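# Place bottles on ledges matching their cap colours

## Task

Put every bottle upright on the wall ledge whose coloured label strip is the same colour as that bottle's cap, with the bottle's entire base resting on the ledge.

## Robot and tools

Robot: two seven-joint arms, left_arm and right_arm, each ending in a two-finger gripper. Both arms face +x. left_arm sits on the +y side. These names do not match the left and right of the camera pictures.

Frame: a single scene frame for everything. Its origin is on the plane z = 0, under the midpoint between the two arm bases, which are 0.70 m above it. +z is up and +x is forward. Positions are in metres. Orientations are quaternions written w first (qw, qx, qy, qz). On a gripper, +z runs along the fingers toward the tips, and the fingers close along its y axis. end_effector_position is the spot between the pads when they are closed, just under 1 cm short of the fingertips. While closing, the tips reach about 17 mm further along +z, mostly while the pads are still more than 70 mm apart. Reported hand poses can be a few centimetres off, more when the arm is at long reach.

Row layout: every command row has 16 numbers. The first 8 are for left_arm: x, y, z, qw, qx, qy, qz, opening. The last 8 are the same for right_arm. Each row is an absolute pose target in the scene frame, not an offset. Opening runs from -1 (closed) to +1 (fully open, 0.145 m). Going from fully open to closed takes at least about 0.5 s. Always fill in both halves. To keep an arm still, resend the exact pose from the latest result it reported before it stopped, plus the opening it should keep. Sending 0 as an opening is a real command, so to leave a gripper alone, resend its present value. To hold an orientation, repeat the same quaternion in every row rather than copying back the reported one, which drifts.

execute_actions(actions, cameras): actions is a list of actions. Each action is a table of 1 to 15 rows, and each row runs for one 1/30 s step. If a table has fewer than 15 rows, its last row is held until 15 steps are done. If any target lies more than 0.6 m from that gripper's current position along any of the gripper's own axes, the action is rejected for both arms. If the first action fails that check against the latest reported state, or if anything is malformed, the whole call is rejected. An empty list simply returns the current state and images. cameras selects cam_high and/or cam_low: leave it out, use null or ["all"] to get all, or [] to get none. An unknown name invalidates the call.

move(target, speed, blend, opening_speed, blocking, cameras): drives each gripper in a straight line from its Hand target toward an absolute 16-number row. target can also be a list of up to 15 rows, which share a 10 s cap. The 0.6 m rule does not apply here. speed is in m/s, from 0.002 to 1.1, default 0.25; rotation is capped at twice that value in rad/s. Give either one number or one per target. blend is in metres and rounds the corners at intermediate targets; the default of 0 passes through each target without waiting. opening_speed is at least 0.2 and is measured in opening units per second. If left out, the first target's openings are sent at once. An opening change at a later target is applied only after the arms arrive and are at rest. With blocking=false the call returns after about 0.5 s while the move continues; a new move takes over from the current point. The path does not avoid objects or the other arm. Grippers lag behind and overshoot, more so when moving fast or with the arm nearly straight. The result ends with a move: line, for example done, off_target, moving, held or fault, plus any limits. done means at rest within 3 mm and 2 degrees. limits=paced means the pose was clipped; limits=held means steps were withheld. Neither result tells you about contact.

wait(seconds, cameras): 0 to 10 s. Arms keep their last commands, and any running move continues. stop(cameras): brakes the running move, which needs some distance. zoom_image(camera, region): camera is cam_high or cam_low; region is [x0, y0, x1, y1] in pixels from the top-left corner, at most 504x504, taken from that camera's latest image. Both images are 896x504. read_manual(section) returns only licence texts. finished_scene(scene) ends the current scene for good; pass its number.

Controller notes: at each step the commanded orientation is clipped to within 32 degrees of the measured one, and position takes priority. A single action may not get all the way there. Hand target shows where the arm is actually heading; send the remainder in the next action. Tool commands lists the present gripper commands. A large wrist rotation can swing the elbow.

Results also give joint positions (the last value per arm is the finger opening in metres), grip_measured on the -1 to 1 scale, joint torques (joints 3 and 4 wrap at ±28 N m), and joint velocities, which read within noise when the arm is still. To hold something, command an opening clearly below grip_measured; the lower you go, the tighter the squeeze, up to about 10 N per pad.

Avoid: dropping bottles or letting go of them while they are still moving; fast or hard contact (faster moves and targets further past the contact push harder); knocking anything out of the work area; the arms hitting each other, which includes one gripper closing on the other's fingers. The clearance check does not protect grippers or wrist cameras from each other. Holding loads, keeping an arm stretched out or straining at unreachable poses heats the motors. MOTOR HOT appears at 85 °C; at 100 °C an OVER-TEMPERATURE FAULT stops that arm for 30 to 60 s or longer. Loose objects may get an occasional brief push.

Each tool is called after "Request:" by a JSON object that holds its "op" and its "data".

## Session

Request:
{"op": "execute_actions", "data": {"actions": []}}

Scene clock: 0.00 s.
left_arm: end_effector_position=(+0.3554, +0.1334, +0.3763) grip_measured=+1.00 end_effector_quat_wxyz=(-0.040, -0.585, +0.680, -0.440) | right_arm: end_effector_position=(+0.4020, -0.0846, +0.4120) grip_measured=+1.00 end_effector_quat_wxyz=(+0.172, +0.783, +0.024, +0.598)
Joint positions: left_arm=[0.476 0.652 -0.724 1.144 -0.177 -0.294 0.656 0.145] | right_arm=[0.249 -0.096 -0.415 1.14 -0.092 0.203 -0.635 0.145]
Joint velocities: within noise
Joint torques (N m): no reading
Motor temperatures (°C): left_arm=[23 20 24 22 21 24 21] | right_arm=[21 23 24 21 21 21 22]
Hand target: left_arm +0.3554, +0.1334, +0.3763; -0.040, -0.585, +0.680, -0.440 | right_arm +0.4020, -0.0846, +0.4120; +0.172, +0.783, +0.024, +0.598
Tool commands: left_gripper/opening=+1.0 right_gripper/opening=+1.0

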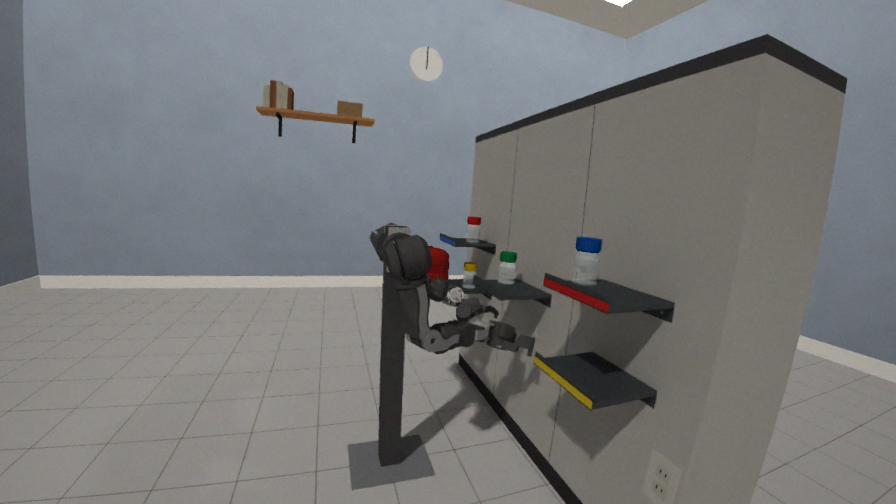

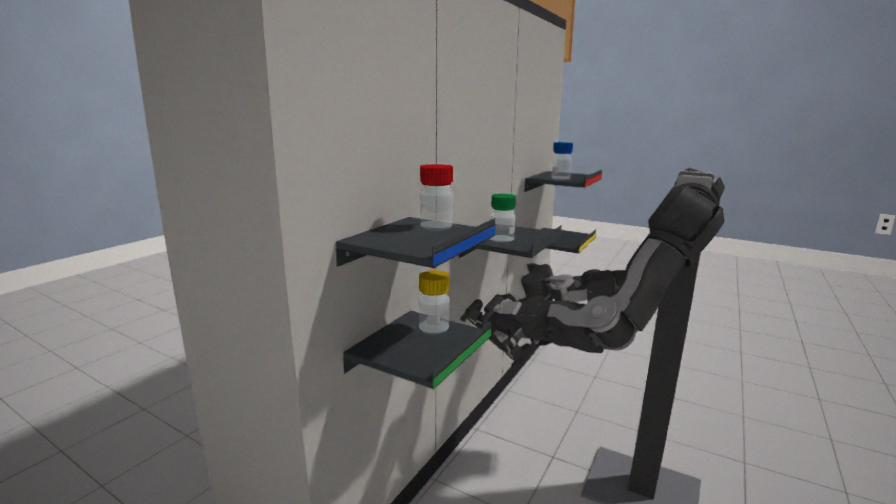

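Request:
{"op": "zoom_image", "data": {"camera": "cam_high", "region": [400, 190, 700, 430]}}

Request:
{"op": "zoom_image", "data": {"camera": "cam_low", "region": [320, 120, 640, 400]}}

Scaled by 1.680 from the camera's 896x504 image, which has a finer 1280x720 frame.

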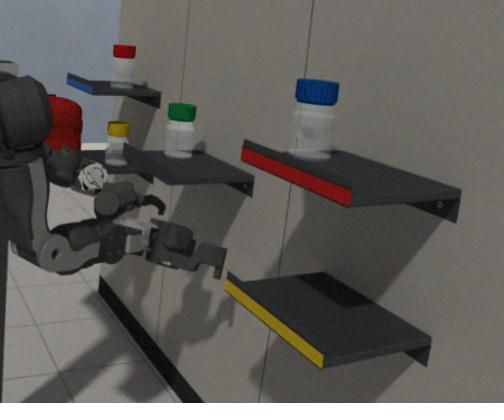

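Scaled by 1.575 from the camera's 896x504 image, which has a finer 1280x720 frame.

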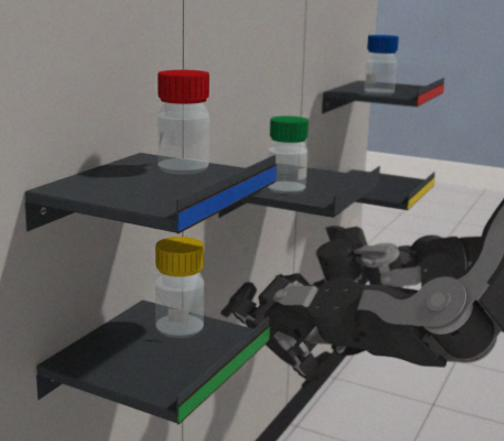

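Request:
{"op": "move", "data": {"target": [[0.22,0.18,0.42,0.04,0.585,-0.68,0.44,1,0.22,-0.15,0.42,0.172,0.783,0.024,0.598,1],[0.24,0.22,0.60,0,0.7071,0,0.7071,0.2,0.24,-0.22,0.60,0,0.7071,0,0.7071,0.2]], "speed": 0.2}}

Scene clock: 125.40 s.
left_arm: end_effector_position=(+0.2406, +0.2199, +0.5999) grip_measured=+0.20 end_effector_quat_wxyz=(+0.015, +0.684, -0.019, +0.729) | right_arm: end_effector_position=(+0.2403, -0.2209, +0.5978) grip_measured=+0.20 end_effector_quat_wxyz=(-0.011, +0.690, +0.011, +0.723)
Joint positions: left_arm=[-0.272 1.772 -0.745 2.431 0.703 -0.785 -1.146 0.09] | right_arm=[-0.869 0.722 0.35 2.439 0.71 -0.044 -0.314 0.09]
Joint velocities: within noise
Joint torques (N m): left_arm=[2.94 3.92 0.62 2.81 -0.25 -0.4 0] | right_arm=[-0.12 2.91 2.91 3.63 0.02 -0.58 0.18]
Motor temperatures (°C): left_arm=[26 22 25 23 22 24 21] | right_arm=[22 23 24 23 21 21 21]
Hand target: left_arm +0.2404, +0.2202, +0.5996; +0.015, +0.684, -0.016, +0.729 | right_arm +0.2403, -0.2202, +0.5995; -0.013, +0.688, +0.013, +0.725
Off the commanded pose: left_arm 0.001 m, 5 deg | right_arm 0.002 m, 3 deg.
joint sent to its limit (left arm) — joint 4 (elbow), upper limit, where the elbow is as bent as it goes; joint 6 (wrist pitch), lower limit. The joint targets are off in orientation, not in position.
joint sent to its limit (right arm) — joint 4 (elbow), upper limit, where the elbow is as bent as it goes. The joint targets are off in orientation, not in position.
move: off_target (left_arm, right_arm); target 2's new opening was sent with left_arm's hand 0.001 m and 5 deg from that target

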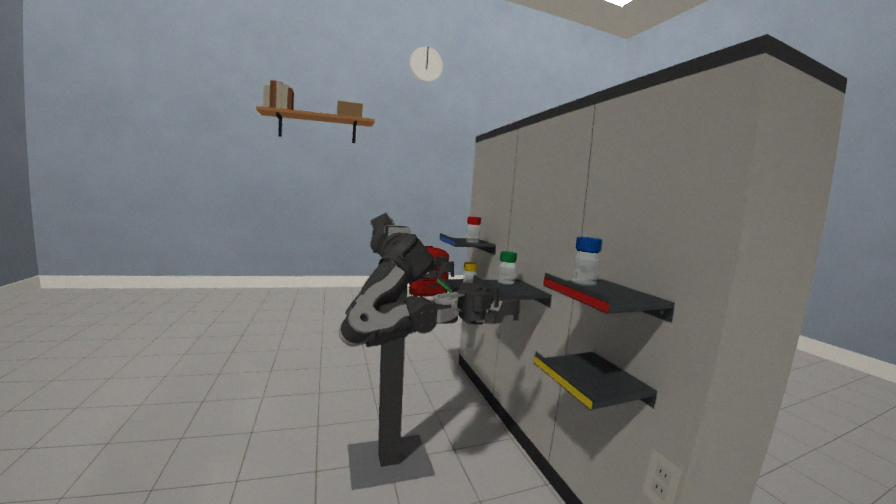

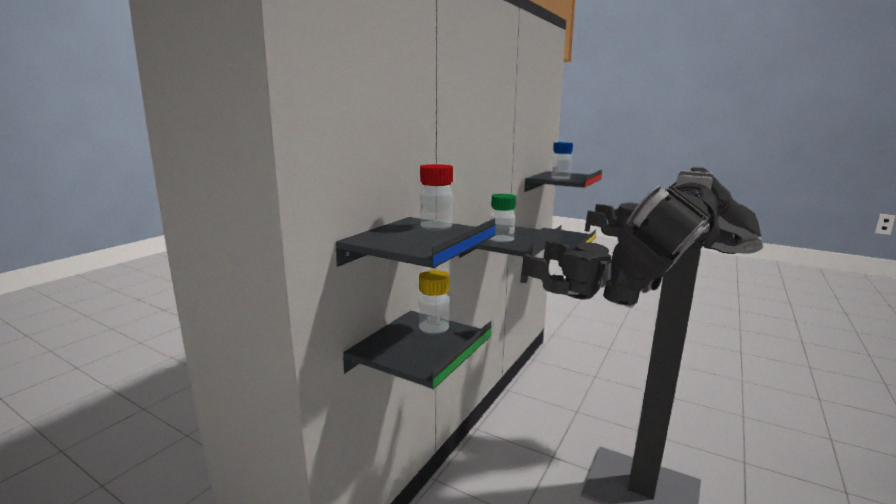

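Request:
{"op": "move", "data": {"target": [0.30,0.32,0.72,0,0.7071,0,0.7071,0.2,0.30,-0.35,0.72,0,0.7071,0,0.7071,0.2], "speed": 0.2}}

Request:
{"op": "zoom_image", "data": {"camera": "cam_high", "region": [400, 190, 700, 430]}}

Request:
{"op": "zoom_image", "data": {"camera": "cam_low", "region": [320, 120, 640, 400]}}

Scene clock: 159.43 s.
left_arm: end_effector_position=(+0.2796, +0.2970, +0.6941) grip_measured=+0.19 end_effector_quat_wxyz=(+0.015, +0.753, -0.046, +0.656) | right_arm: end_effector_position=(+0.2805, -0.3219, +0.6924) grip_measured=+0.19 end_effector_quat_wxyz=(-0.081, +0.746, +0.006, +0.661)
Joint positions: left_arm=[1.727 1.999 -1.563 2.2 1.585 0.301 -0.111 0.089] | right_arm=[-0.415 0.952 0.996 2.058 1.339 0.782 0.102 0.09]
Joint velocities: within noise
Joint torques (N m): left_arm=[5.24 -12.3 1.99 -16.25 0.13 -4.66 -1.48] | right_arm=[10.93 21.72 -1.14 -7.27 -2.94 -3.84 -1.65]
Motor temperatures (°C): left_arm=[25 22 24 24 22 27 21] | right_arm=[22 24 24 23 21 24 21]
Hand target: left_arm +0.2936, +0.3194, +0.7194; -0.003, +0.708, -0.009, +0.706 | right_arm +0.2905, -0.3475, +0.7210; -0.002, +0.708, +0.000, +0.706
Off the commanded pose: left_arm 0.040 m, 10 deg | right_arm 0.044 m, 12 deg.
joint sent to its limit (left arm) — joint 3 (upper arm roll), lower limit; joint 5 (forearm roll), upper limit. The joint targets are off in position, not in orientation.
move: off_target (left_arm, right_arm)

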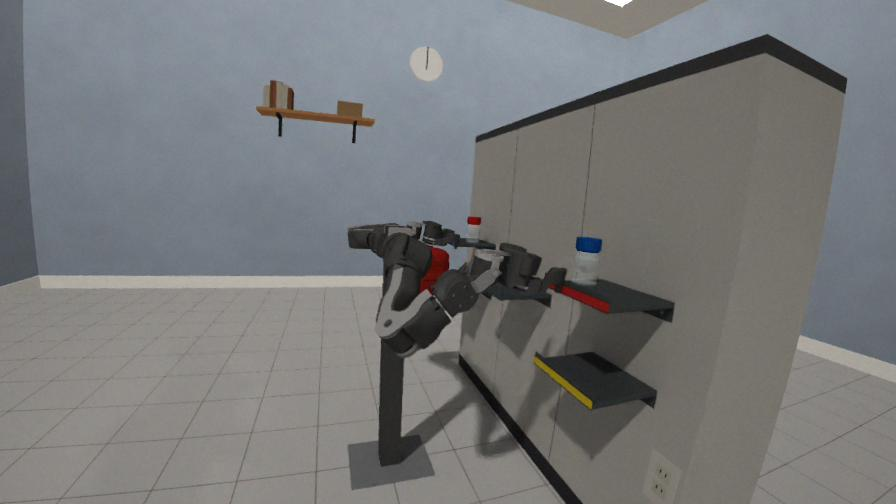

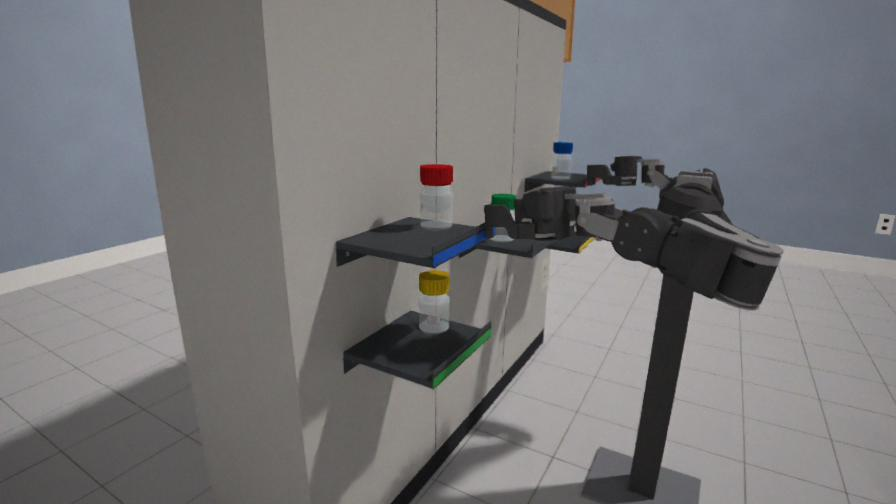

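Scaled by 1.680 from the camera's 896x504 image, which has a finer 1280x720 frame.

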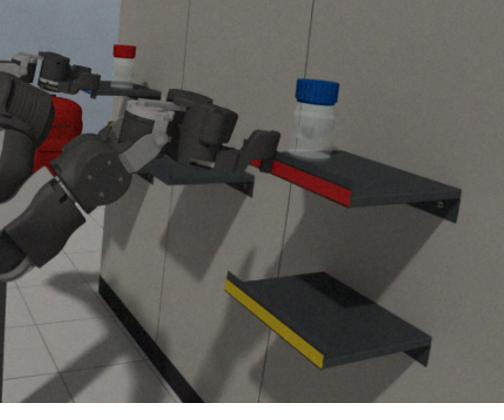

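Scaled by 1.575 from the camera's 896x504 image, which has a finer 1280x720 frame.

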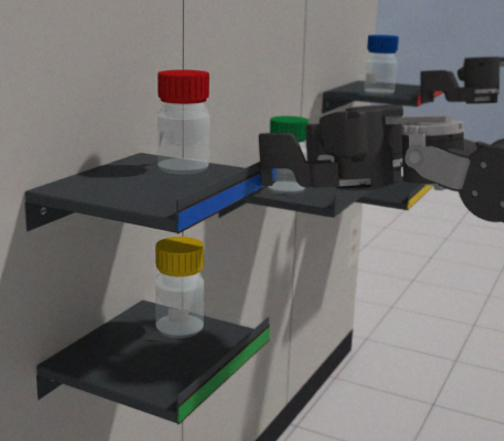

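Request:
{"op": "move", "data": {"target": [[0.23,0.28,0.69,0,0.7071,0,0.7071,0.2,0.23,-0.30,0.69,0,0.7071,0,0.7071,0.2],[0.22,0.28,0.40,0,0.924,0,0.383,0.2,0.23,-0.30,0.74,0,0.7071,0,0.7071,0.2],[0.15,0.24,0.22,0,1,0,0,0.2,0.23,-0.30,0.74,0,0.7071,0,0.7071,0.2]], "speed": 0.2}}

Scene clock: 186.90 s.
left_arm: end_effector_position=(+0.1507, +0.2402, +0.2203) grip_measured=+0.20 end_effector_quat_wxyz=(-0.002, +1.000, +0.000, +0.002) | right_arm: end_effector_position=(+0.2304, -0.2992, +0.7387) grip_measured=+0.20 end_effector_quat_wxyz=(-0.002, +0.706, +0.003, +0.708)
Joint positions: left_arm=[0.288 0.822 -1.289 1.204 1.585 0.525 -0.417 0.09] | right_arm=[-0.644 0.885 1.382 2.357 1.558 0.784 -0.145 0.09]
Joint velocities: within noise
Joint torques (N m): left_arm=[4.21 3.94 0.96 1.65 0.11 0.02 0.29] | right_arm=[0.44 5.16 3.22 0.25 0.13 -0.39 -0.16]
Motor temperatures (°C): left_arm=[25 29 25 39 21 54 25] | right_arm=[27 35 24 25 30 40 24]
Hand target: left_arm +0.1501, +0.2402, +0.2200; +0.000, +1.000, +0.000, +0.000 | right_arm +0.2300, -0.3000, +0.7398; +0.000, +0.705, +0.002, +0.709
Off the commanded pose: left_arm 0.001 m, 0 deg | right_arm 0.002 m, 0 deg.
joint sent to its limit (right arm) — joint 5 (forearm roll), upper limit; joint 6 (wrist pitch), upper limit. The joint targets still meet the commanded pose.
move: done

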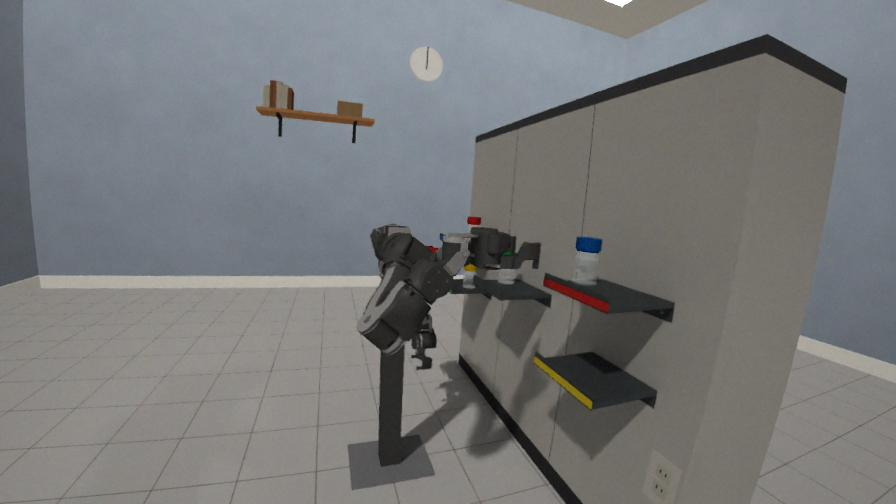

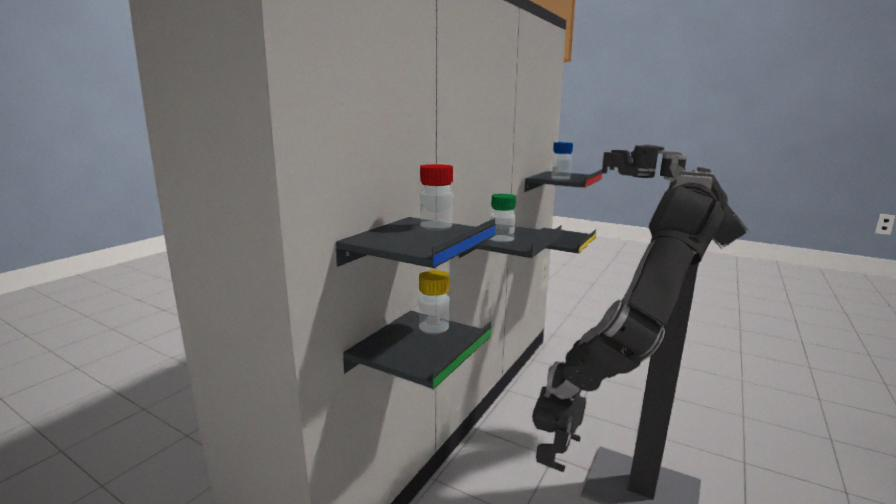

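Request:
{"op": "move", "data": {"target": [[0.22,0.24,0.45,0,0.9239,0,0.3827,0.2,0.29,-0.36,0.75,0,0.7071,0,0.7071,0.2],[0.24,0.30,0.75,0,0.7071,0,0.7071,0.2,0.29,-0.36,0.75,0,0.7071,0,0.7071,0.2],[0.29,0.33,0.75,0,0.7071,0,0.7071,0.2,0.29,-0.36,0.75,0,0.7071,0,0.7071,0.2]], "speed": 0.2}}

Request:
{"op": "zoom_image", "data": {"camera": "cam_high", "region": [400, 190, 700, 430]}}

Request:
{"op": "zoom_image", "data": {"camera": "cam_low", "region": [320, 120, 640, 400]}}

Scene clock: 201.37 s.
left_arm: end_effector_position=(+0.2899, +0.3307, +0.7518) grip_measured=+0.20 end_effector_quat_wxyz=(-0.012, +0.701, -0.015, +0.713) | right_arm: end_effector_position=(+0.2892, -0.3615, +0.7507) grip_measured=+0.20 end_effector_quat_wxyz=(+0.002, +0.707, -0.003, +0.708)
Joint positions: left_arm=[1.952 1.93 -1.562 2.06 1.584 0.372 -0.12 0.09] | right_arm=[-0.649 1.169 1.229 1.931 1.428 0.602 0.016 0.09]
Joint velocities: within noise
Joint torques (N m): left_arm=[2.36 -2.02 2.07 -0.12 0.13 -0.54 0.2] | right_arm=[1.41 6.66 2.74 0.83 0.11 -0.56 0.16]
Motor temperatures (°C): left_arm=[25 26 25 33 21 41 23] | right_arm=[24 30 24 24 26 32 23]
Hand target: left_arm +0.2900, +0.3302, +0.7499; -0.009, +0.703, -0.015, +0.711 | right_arm +0.2900, -0.3600, +0.7500; +0.000, +0.707, +0.000, +0.707
Off the commanded pose: left_arm 0.002 m, 2 deg | right_arm 0.002 m, 0 deg.
joint sent to its limit (left arm) — joint 3 (upper arm roll), lower limit; joint 5 (forearm roll), upper limit. The joint targets still meet the commanded pose.
move: done; limits=paced

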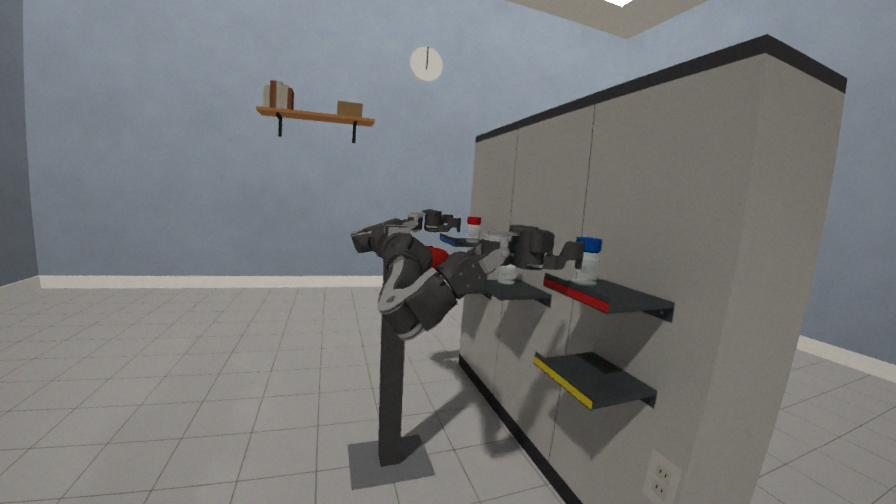

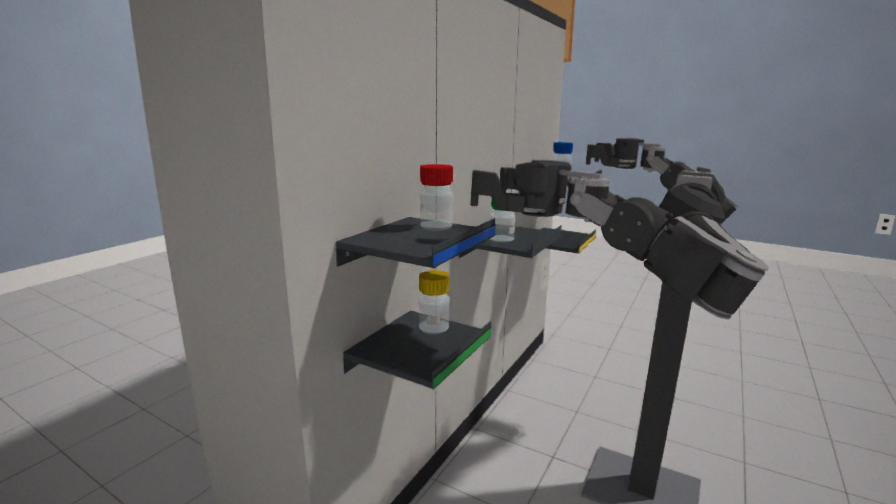

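Scaled by 1.680 from the camera's 896x504 image, which has a finer 1280x720 frame.

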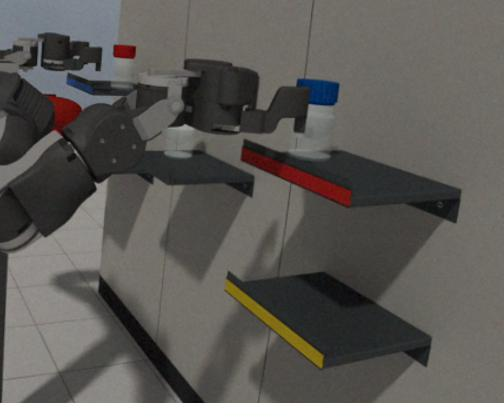

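Scaled by 1.575 from the camera's 896x504 image, which has a finer 1280x720 frame.

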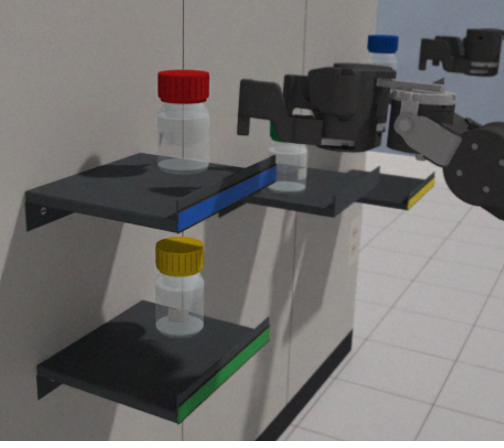

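Request:
{"op": "move", "data": {"target": [[0.29,0.32,0.74,0,0.7071,0,0.7071,0.4,0.29,-0.345,0.74,0,0.7071,0,0.7071,0.4],[0.32,0.32,0.74,0,0.7071,0,0.7071,0.4,0.32,-0.345,0.74,0,0.7071,0,0.7071,0.4]], "speed": 0.1}}

Request:
{"op": "zoom_image", "data": {"camera": "cam_high", "region": [420, 190, 660, 340]}}

Request:
{"op": "zoom_image", "data": {"camera": "cam_low", "region": [400, 120, 640, 270]}}

Scene clock: 250.90 s.
left_arm: end_effector_position=(+0.3200, +0.3189, +0.7420) grip_measured=+0.40 end_effector_quat_wxyz=(-0.010, +0.699, -0.019, +0.714) | right_arm: end_effector_position=(+0.3200, -0.3442, +0.7407) grip_measured=+0.40 end_effector_quat_wxyz=(+0.000, +0.707, +0.003, +0.707)
Joint positions: left_arm=[1.822 1.794 -1.562 2.013 1.584 0.241 -0.202 0.105] | right_arm=[-0.629 1.284 1.054 1.913 1.47 0.454 -0.095 0.105]
Joint velocities: within noise
Joint torques (N m): left_arm=[2.68 -1.02 2.29 0.03 0.1 -0.7 -0.09] | right_arm=[2.23 5.42 3.33 0.85 0.14 -0.57 -0.17]
Motor temperatures (°C): left_arm=[24 23 25 25 21 33 22] | right_arm=[22 28 24 21 23 26 22]
Hand target: left_arm +0.3200, +0.3202, +0.7398; -0.011, +0.701, -0.016, +0.713 | right_arm +0.3200, -0.3450, +0.7400; +0.000, +0.707, +0.000, +0.707
Off the commanded pose: left_arm 0.002 m, 3 deg | right_arm 0.001 m, 0 deg.
joint sent to its limit (left arm) — joint 3 (upper arm roll), lower limit; joint 5 (forearm roll), upper limit. The joint targets still meet the commanded pose.
move: off_target (left_arm)

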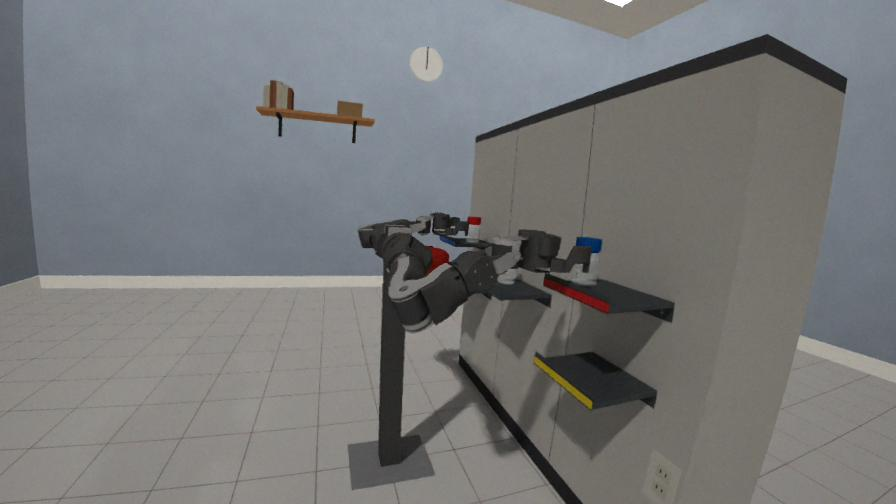

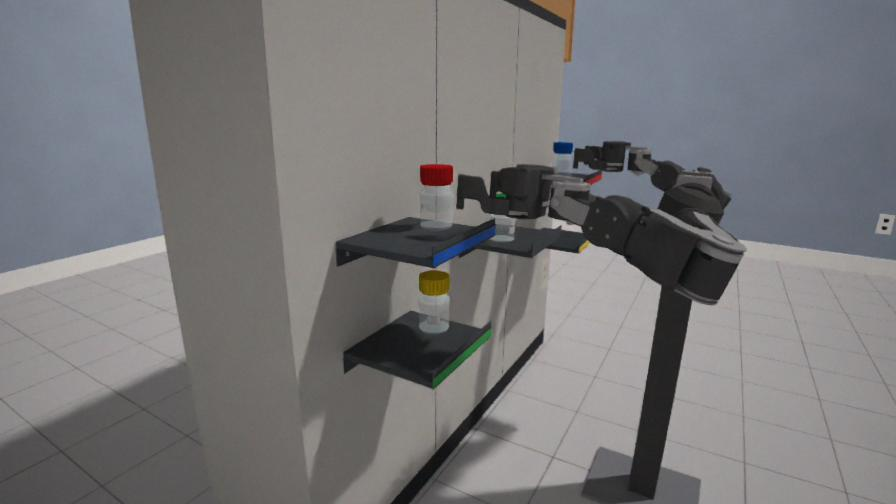

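Scaled by 2.100 from the camera's 896x504 image, which has a finer 1280x720 frame.

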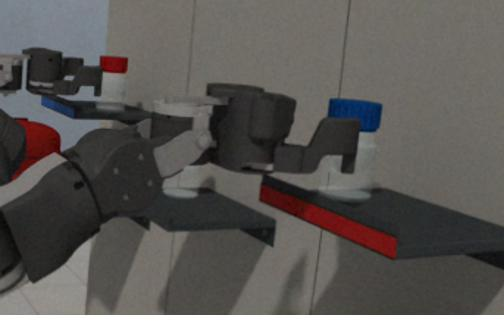

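Scaled by 2.100 from the camera's 896x504 image, which has a finer 1280x720 frame.

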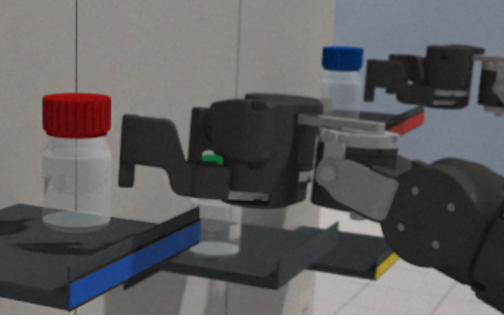

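Request:
{"op": "move", "data": {"target": [0.32,0.333,0.727,0,0.7071,0,0.7071,0.4,0.352,-0.346,0.727,0,0.7071,0,0.7071,0.4], "speed": 0.08}}

Request:
{"op": "zoom_image", "data": {"camera": "cam_high", "region": [420, 190, 660, 340]}}

Request:
{"op": "zoom_image", "data": {"camera": "cam_low", "region": [400, 120, 640, 270]}}

Scene clock: 269.90 s.
left_arm: end_effector_position=(+0.3201, +0.3333, +0.7289) grip_measured=+0.40 end_effector_quat_wxyz=(-0.007, +0.704, -0.006, +0.710) | right_arm: end_effector_position=(+0.3518, -0.3453, +0.7282) grip_measured=+0.40 end_effector_quat_wxyz=(-0.001, +0.707, +0.003, +0.707)
Joint positions: left_arm=[1.755 1.817 -1.562 1.974 1.584 0.183 -0.158 0.105] | right_arm=[-0.648 1.43 0.897 1.799 1.511 0.262 -0.116 0.105]
Joint velocities: within noise
Joint torques (N m): left_arm=[2.7 -0.7 2.39 0.09 0.12 -0.71 0.2] | right_arm=[2.44 5.89 3.56 0.64 0.12 -0.59 -0.16]
Motor temperatures (°C): left_arm=[23 23 25 24 21 33 22] | right_arm=[22 27 24 21 23 26 22]
Hand target: left_arm +0.3200, +0.3330, +0.7269; -0.004, +0.706, -0.006, +0.709 | right_arm +0.3520, -0.3459, +0.7269; +0.000, +0.707, +0.000, +0.707
Off the commanded pose: left_arm 0.002 m, 1 deg | right_arm 0.001 m, 0 deg.
joint sent to its limit (left arm) — joint 3 (upper arm roll), lower limit; joint 5 (forearm roll), upper limit. The joint targets still meet the commanded pose.
move: done

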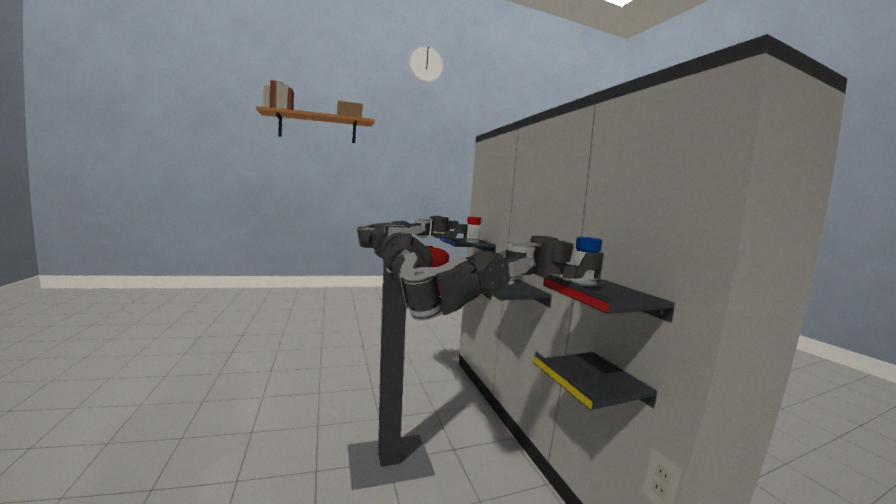

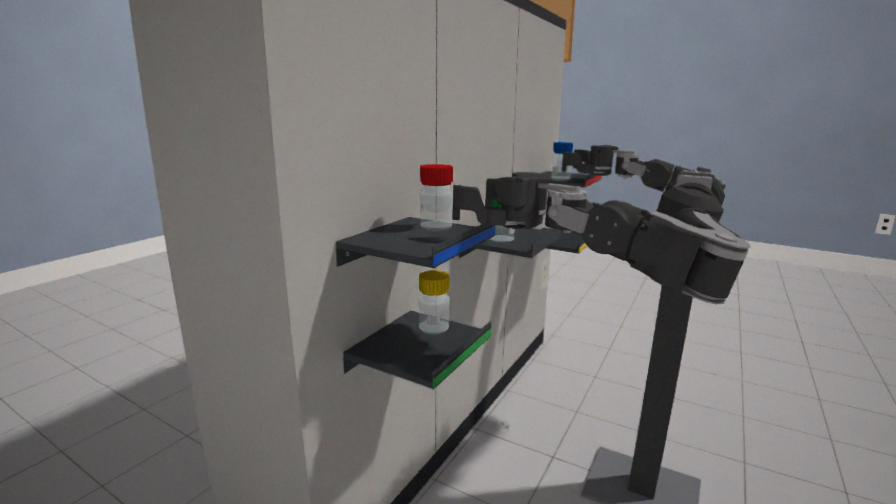

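Scaled by 2.100 from the camera's 896x504 image, which has a finer 1280x720 frame.

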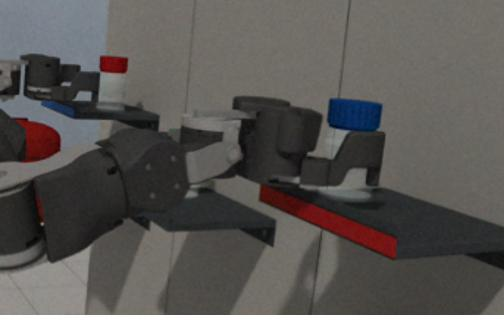

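Scaled by 2.100 from the camera's 896x504 image, which has a finer 1280x720 frame.

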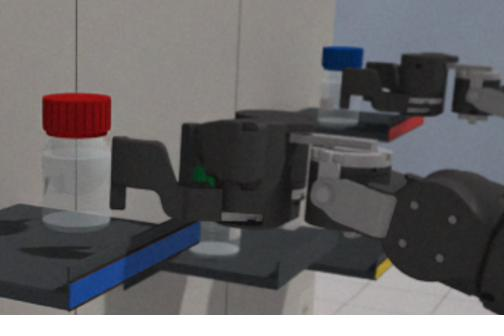

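Request:
{"op": "move", "data": {"target": [0.37,0.333,0.727,0,0.7071,0,0.7071,0.4,0.372,-0.346,0.727,0,0.7071,0,0.7071,0.4], "speed": 0.06}}

Request:
{"op": "zoom_image", "data": {"camera": "cam_high", "region": [420, 190, 660, 340]}}

Request:
{"op": "zoom_image", "data": {"camera": "cam_low", "region": [400, 120, 640, 270]}}

Scene clock: 283.63 s.
left_arm: end_effector_position=(+0.3700, +0.3316, +0.7296) grip_measured=+0.40 end_effector_quat_wxyz=(-0.002, +0.704, -0.007, +0.711) | right_arm: end_effector_position=(+0.3718, -0.3456, +0.7292) grip_measured=+0.40 end_effector_quat_wxyz=(+0.002, +0.704, +0.005, +0.710)
Joint positions: left_arm=[1.713 1.585 -1.562 1.774 1.584 0.141 -0.182 0.105] | right_arm=[-0.448 1.543 0.617 1.714 1.558 0.164 -0.123 0.105]
Joint velocities: within noise
Joint torques (N m): left_arm=[4.26 -0.44 2.66 0.12 0.11 -0.71 -0.06] | right_arm=[3.44 6.37 3.43 0.42 0.1 -0.42 -0.06]
Motor temperatures (°C): left_arm=[23 23 25 24 21 33 22] | right_arm=[22 27 24 21 23 26 22]
Hand target: left_arm +0.3700, +0.3331, +0.7269; -0.004, +0.706, -0.004, +0.708 | right_arm +0.3718, -0.3460, +0.7270; +0.002, +0.706, +0.003, +0.708
Off the commanded pose: left_arm 0.003 m, 1 deg | right_arm 0.002 m, 1 deg.
joint sent to its limit (left arm) — joint 3 (upper arm roll), lower limit; joint 5 (forearm roll), upper limit. The joint targets still meet the commanded pose.
joint sent to its limit (right arm) — joint 5 (forearm roll), upper limit. The joint targets still meet the commanded pose.
move: done

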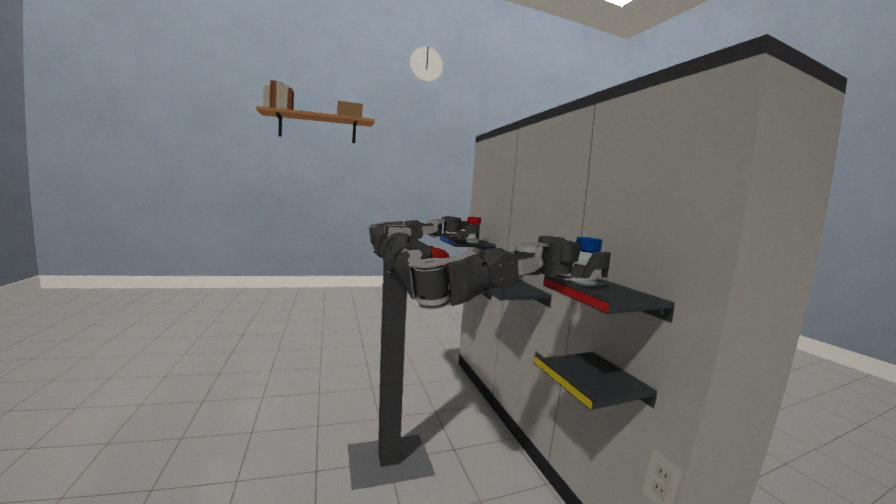

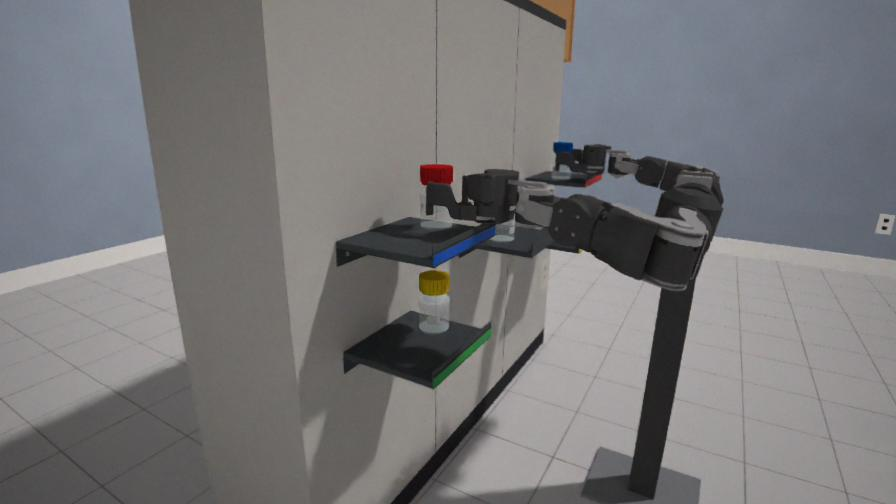

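Scaled by 2.100 from the camera's 896x504 image, which has a finer 1280x720 frame.

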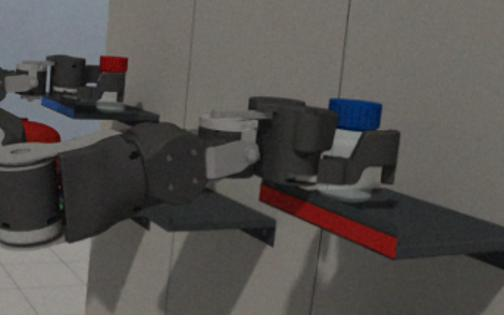

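Scaled by 2.100 from the camera's 896x504 image, which has a finer 1280x720 frame.

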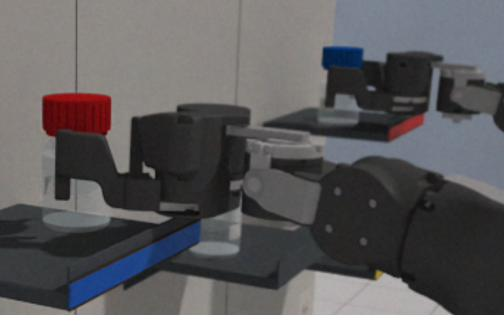

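Request:
{"op": "move", "data": {"target": [0.37,0.333,0.727,0,0.7071,0,0.7071,-0.5,0.372,-0.346,0.727,0,0.7071,0,0.7071,-0.5], "opening_speed": 0.6}}

Request:
{"op": "zoom_image", "data": {"camera": "cam_high", "region": [420, 190, 660, 340]}}

Request:
{"op": "zoom_image", "data": {"camera": "cam_low", "region": [400, 120, 640, 270]}}

Scene clock: 299.93 s.
left_arm: end_effector_position=(+0.3699, +0.3340, +0.7294) grip_measured=-0.29 end_effector_quat_wxyz=(-0.006, +0.704, -0.003, +0.711) | right_arm: end_effector_position=(+0.3719, -0.3445, +0.7296) grip_measured=-0.24 end_effector_quat_wxyz=(-0.001, +0.704, +0.004, +0.710)
Joint positions: left_arm=[1.712 1.586 -1.562 1.773 1.584 0.14 -0.192 0.054] | right_arm=[-0.285 1.537 0.463 1.715 1.559 0.174 -0.123 0.058]
Joint velocities: within noise
Joint torques (N m): left_arm=[4.5 -0.73 2.67 0.25 0.1 -0.68 0.21] | right_arm=[3.97 6.47 3.12 0.18 0.08 -0.37 -0.17]
Motor temperatures (°C): left_arm=[24 22 25 23 21 32 22] | right_arm=[23 27 24 21 23 25 22]
Hand target: left_arm +0.3700, +0.3330, +0.7269; -0.003, +0.706, -0.004, +0.708 | right_arm +0.3720, -0.3460, +0.7270; +0.000, +0.707, +0.000, +0.707
Off the commanded pose: left_arm 0.003 m, 1 deg | right_arm 0.003 m, 1 deg.
joint sent to its limit (left arm) — joint 3 (upper arm roll), lower limit; joint 5 (forearm roll), upper limit. The joint targets still meet the commanded pose.
joint sent to its limit (right arm) — joint 5 (forearm roll), upper limit. The joint targets still meet the commanded pose.
move: done

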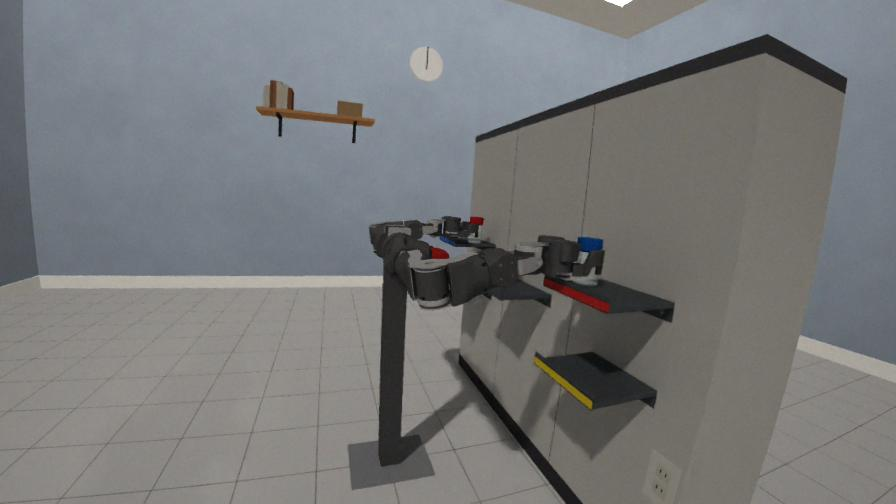

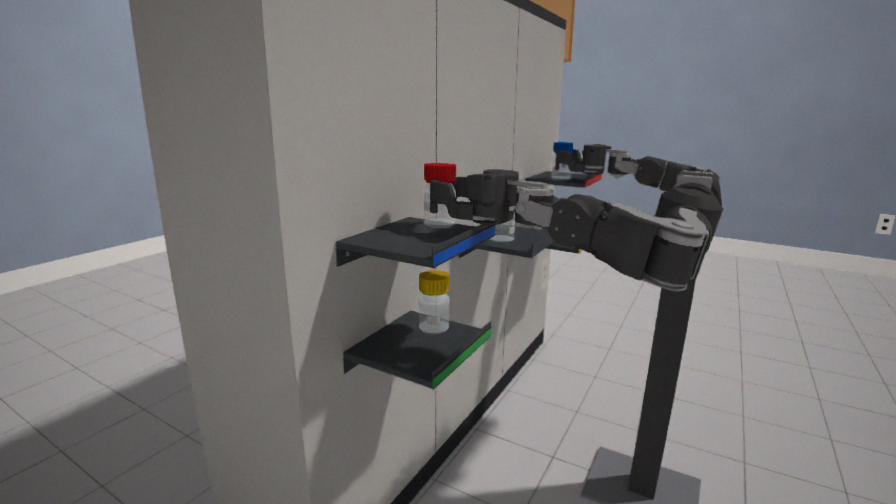

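Scaled by 2.100 from the camera's 896x504 image, which has a finer 1280x720 frame.

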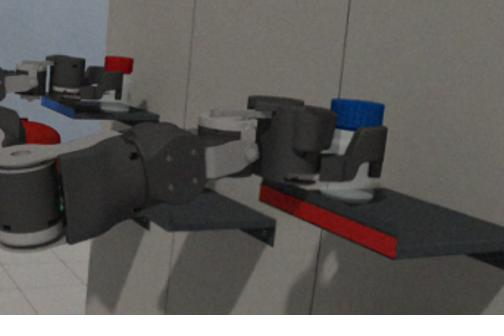

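Scaled by 2.100 from the camera's 896x504 image, which has a finer 1280x720 frame.

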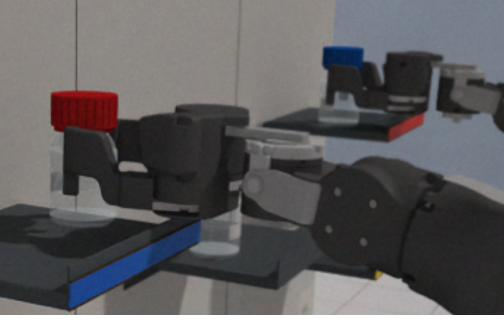

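Request:
{"op": "move", "data": {"target": [[0.37,0.333,0.727,0,0.7071,0,0.7071,0.3,0.372,-0.346,0.727,0,0.7071,0,0.7071,-0.5],[0.27,0.335,0.735,0,0.7071,0,0.7071,0.3,0.372,-0.346,0.765,0,0.7071,0,0.7071,-0.5]], "opening_speed": 0.7, "speed": 0.1}}

Request:
{"op": "zoom_image", "data": {"camera": "cam_high", "region": [420, 190, 660, 340]}}

Request:
{"op": "zoom_image", "data": {"camera": "cam_low", "region": [400, 120, 640, 270]}}

Scene clock: 338.57 s.
left_arm: end_effector_position=(+0.2718, +0.3349, +0.7354) grip_measured=+0.30 end_effector_quat_wxyz=(-0.016, +0.740, -0.014, +0.673) | right_arm: end_effector_position=(+0.3719, -0.3452, +0.7642) grip_measured=-0.24 end_effector_quat_wxyz=(-0.002, +0.709, +0.002, +0.705)
Joint positions: left_arm=[1.987 2.009 -1.542 2.095 1.585 0.538 -0.08 0.098] | right_arm=[0.56 1.443 -0.129 1.674 1.501 0.447 -0.128 0.058]
Joint velocities: within noise
Joint torques (N m): left_arm=[1.44 -1.96 3.32 -0.24 0.13 -0.53 0.22] | right_arm=[3.86 5.84 4.25 0.61 -0.05 -0.61 -0.12]
Motor temperatures (°C): left_arm=[24 22 26 23 21 31 22] | right_arm=[23 27 24 20 22 24 21]
Hand target: left_arm +0.2712, +0.3350, +0.7355; -0.015, +0.740, -0.015, +0.672 | right_arm +0.3720, -0.3460, +0.7651; +0.000, +0.707, +0.000, +0.707
Off the commanded pose: left_arm 0.002 m, 6 deg | right_arm 0.001 m, 0 deg.
joint read past its limit (left arm) — joint 1 (shoulder pitch), upper limit.
joint sent to its limit (left arm) — joint 1 (shoulder pitch), upper limit; joint 2 (shoulder roll), upper limit; joint 5 (forearm roll), upper limit. The joint targets are off in orientation, not in position.
move: off_target (left_arm)

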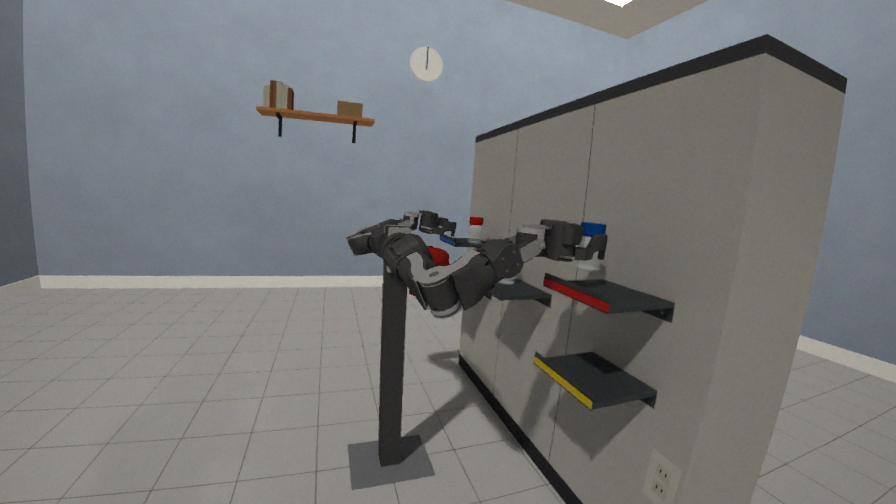

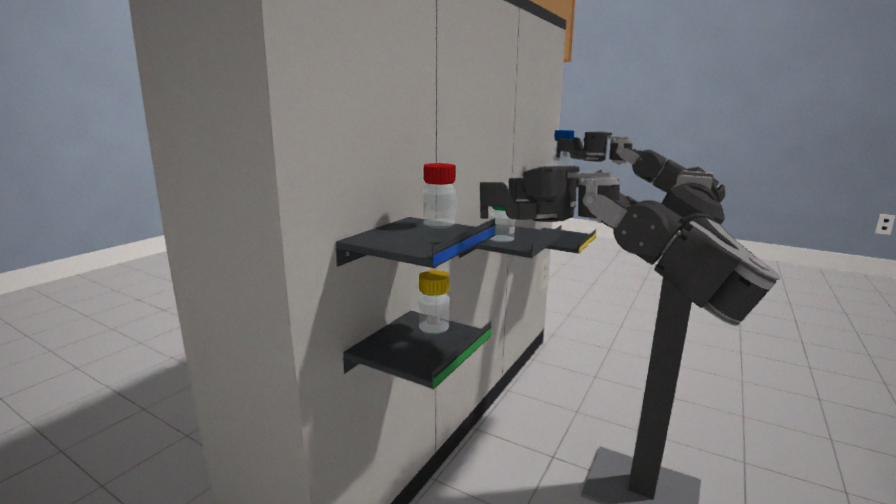

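Scaled by 2.100 from the camera's 896x504 image, which has a finer 1280x720 frame.

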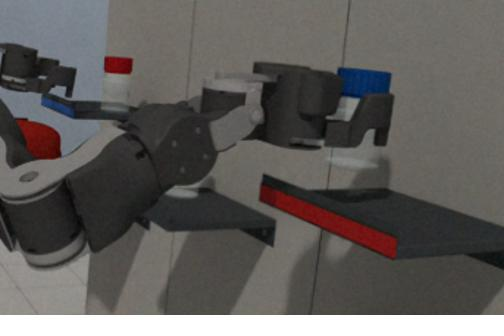

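Scaled by 2.100 from the camera's 896x504 image, which has a finer 1280x720 frame.

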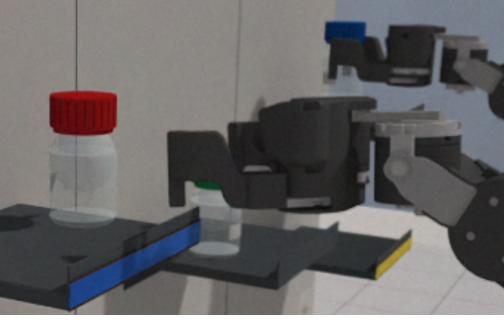

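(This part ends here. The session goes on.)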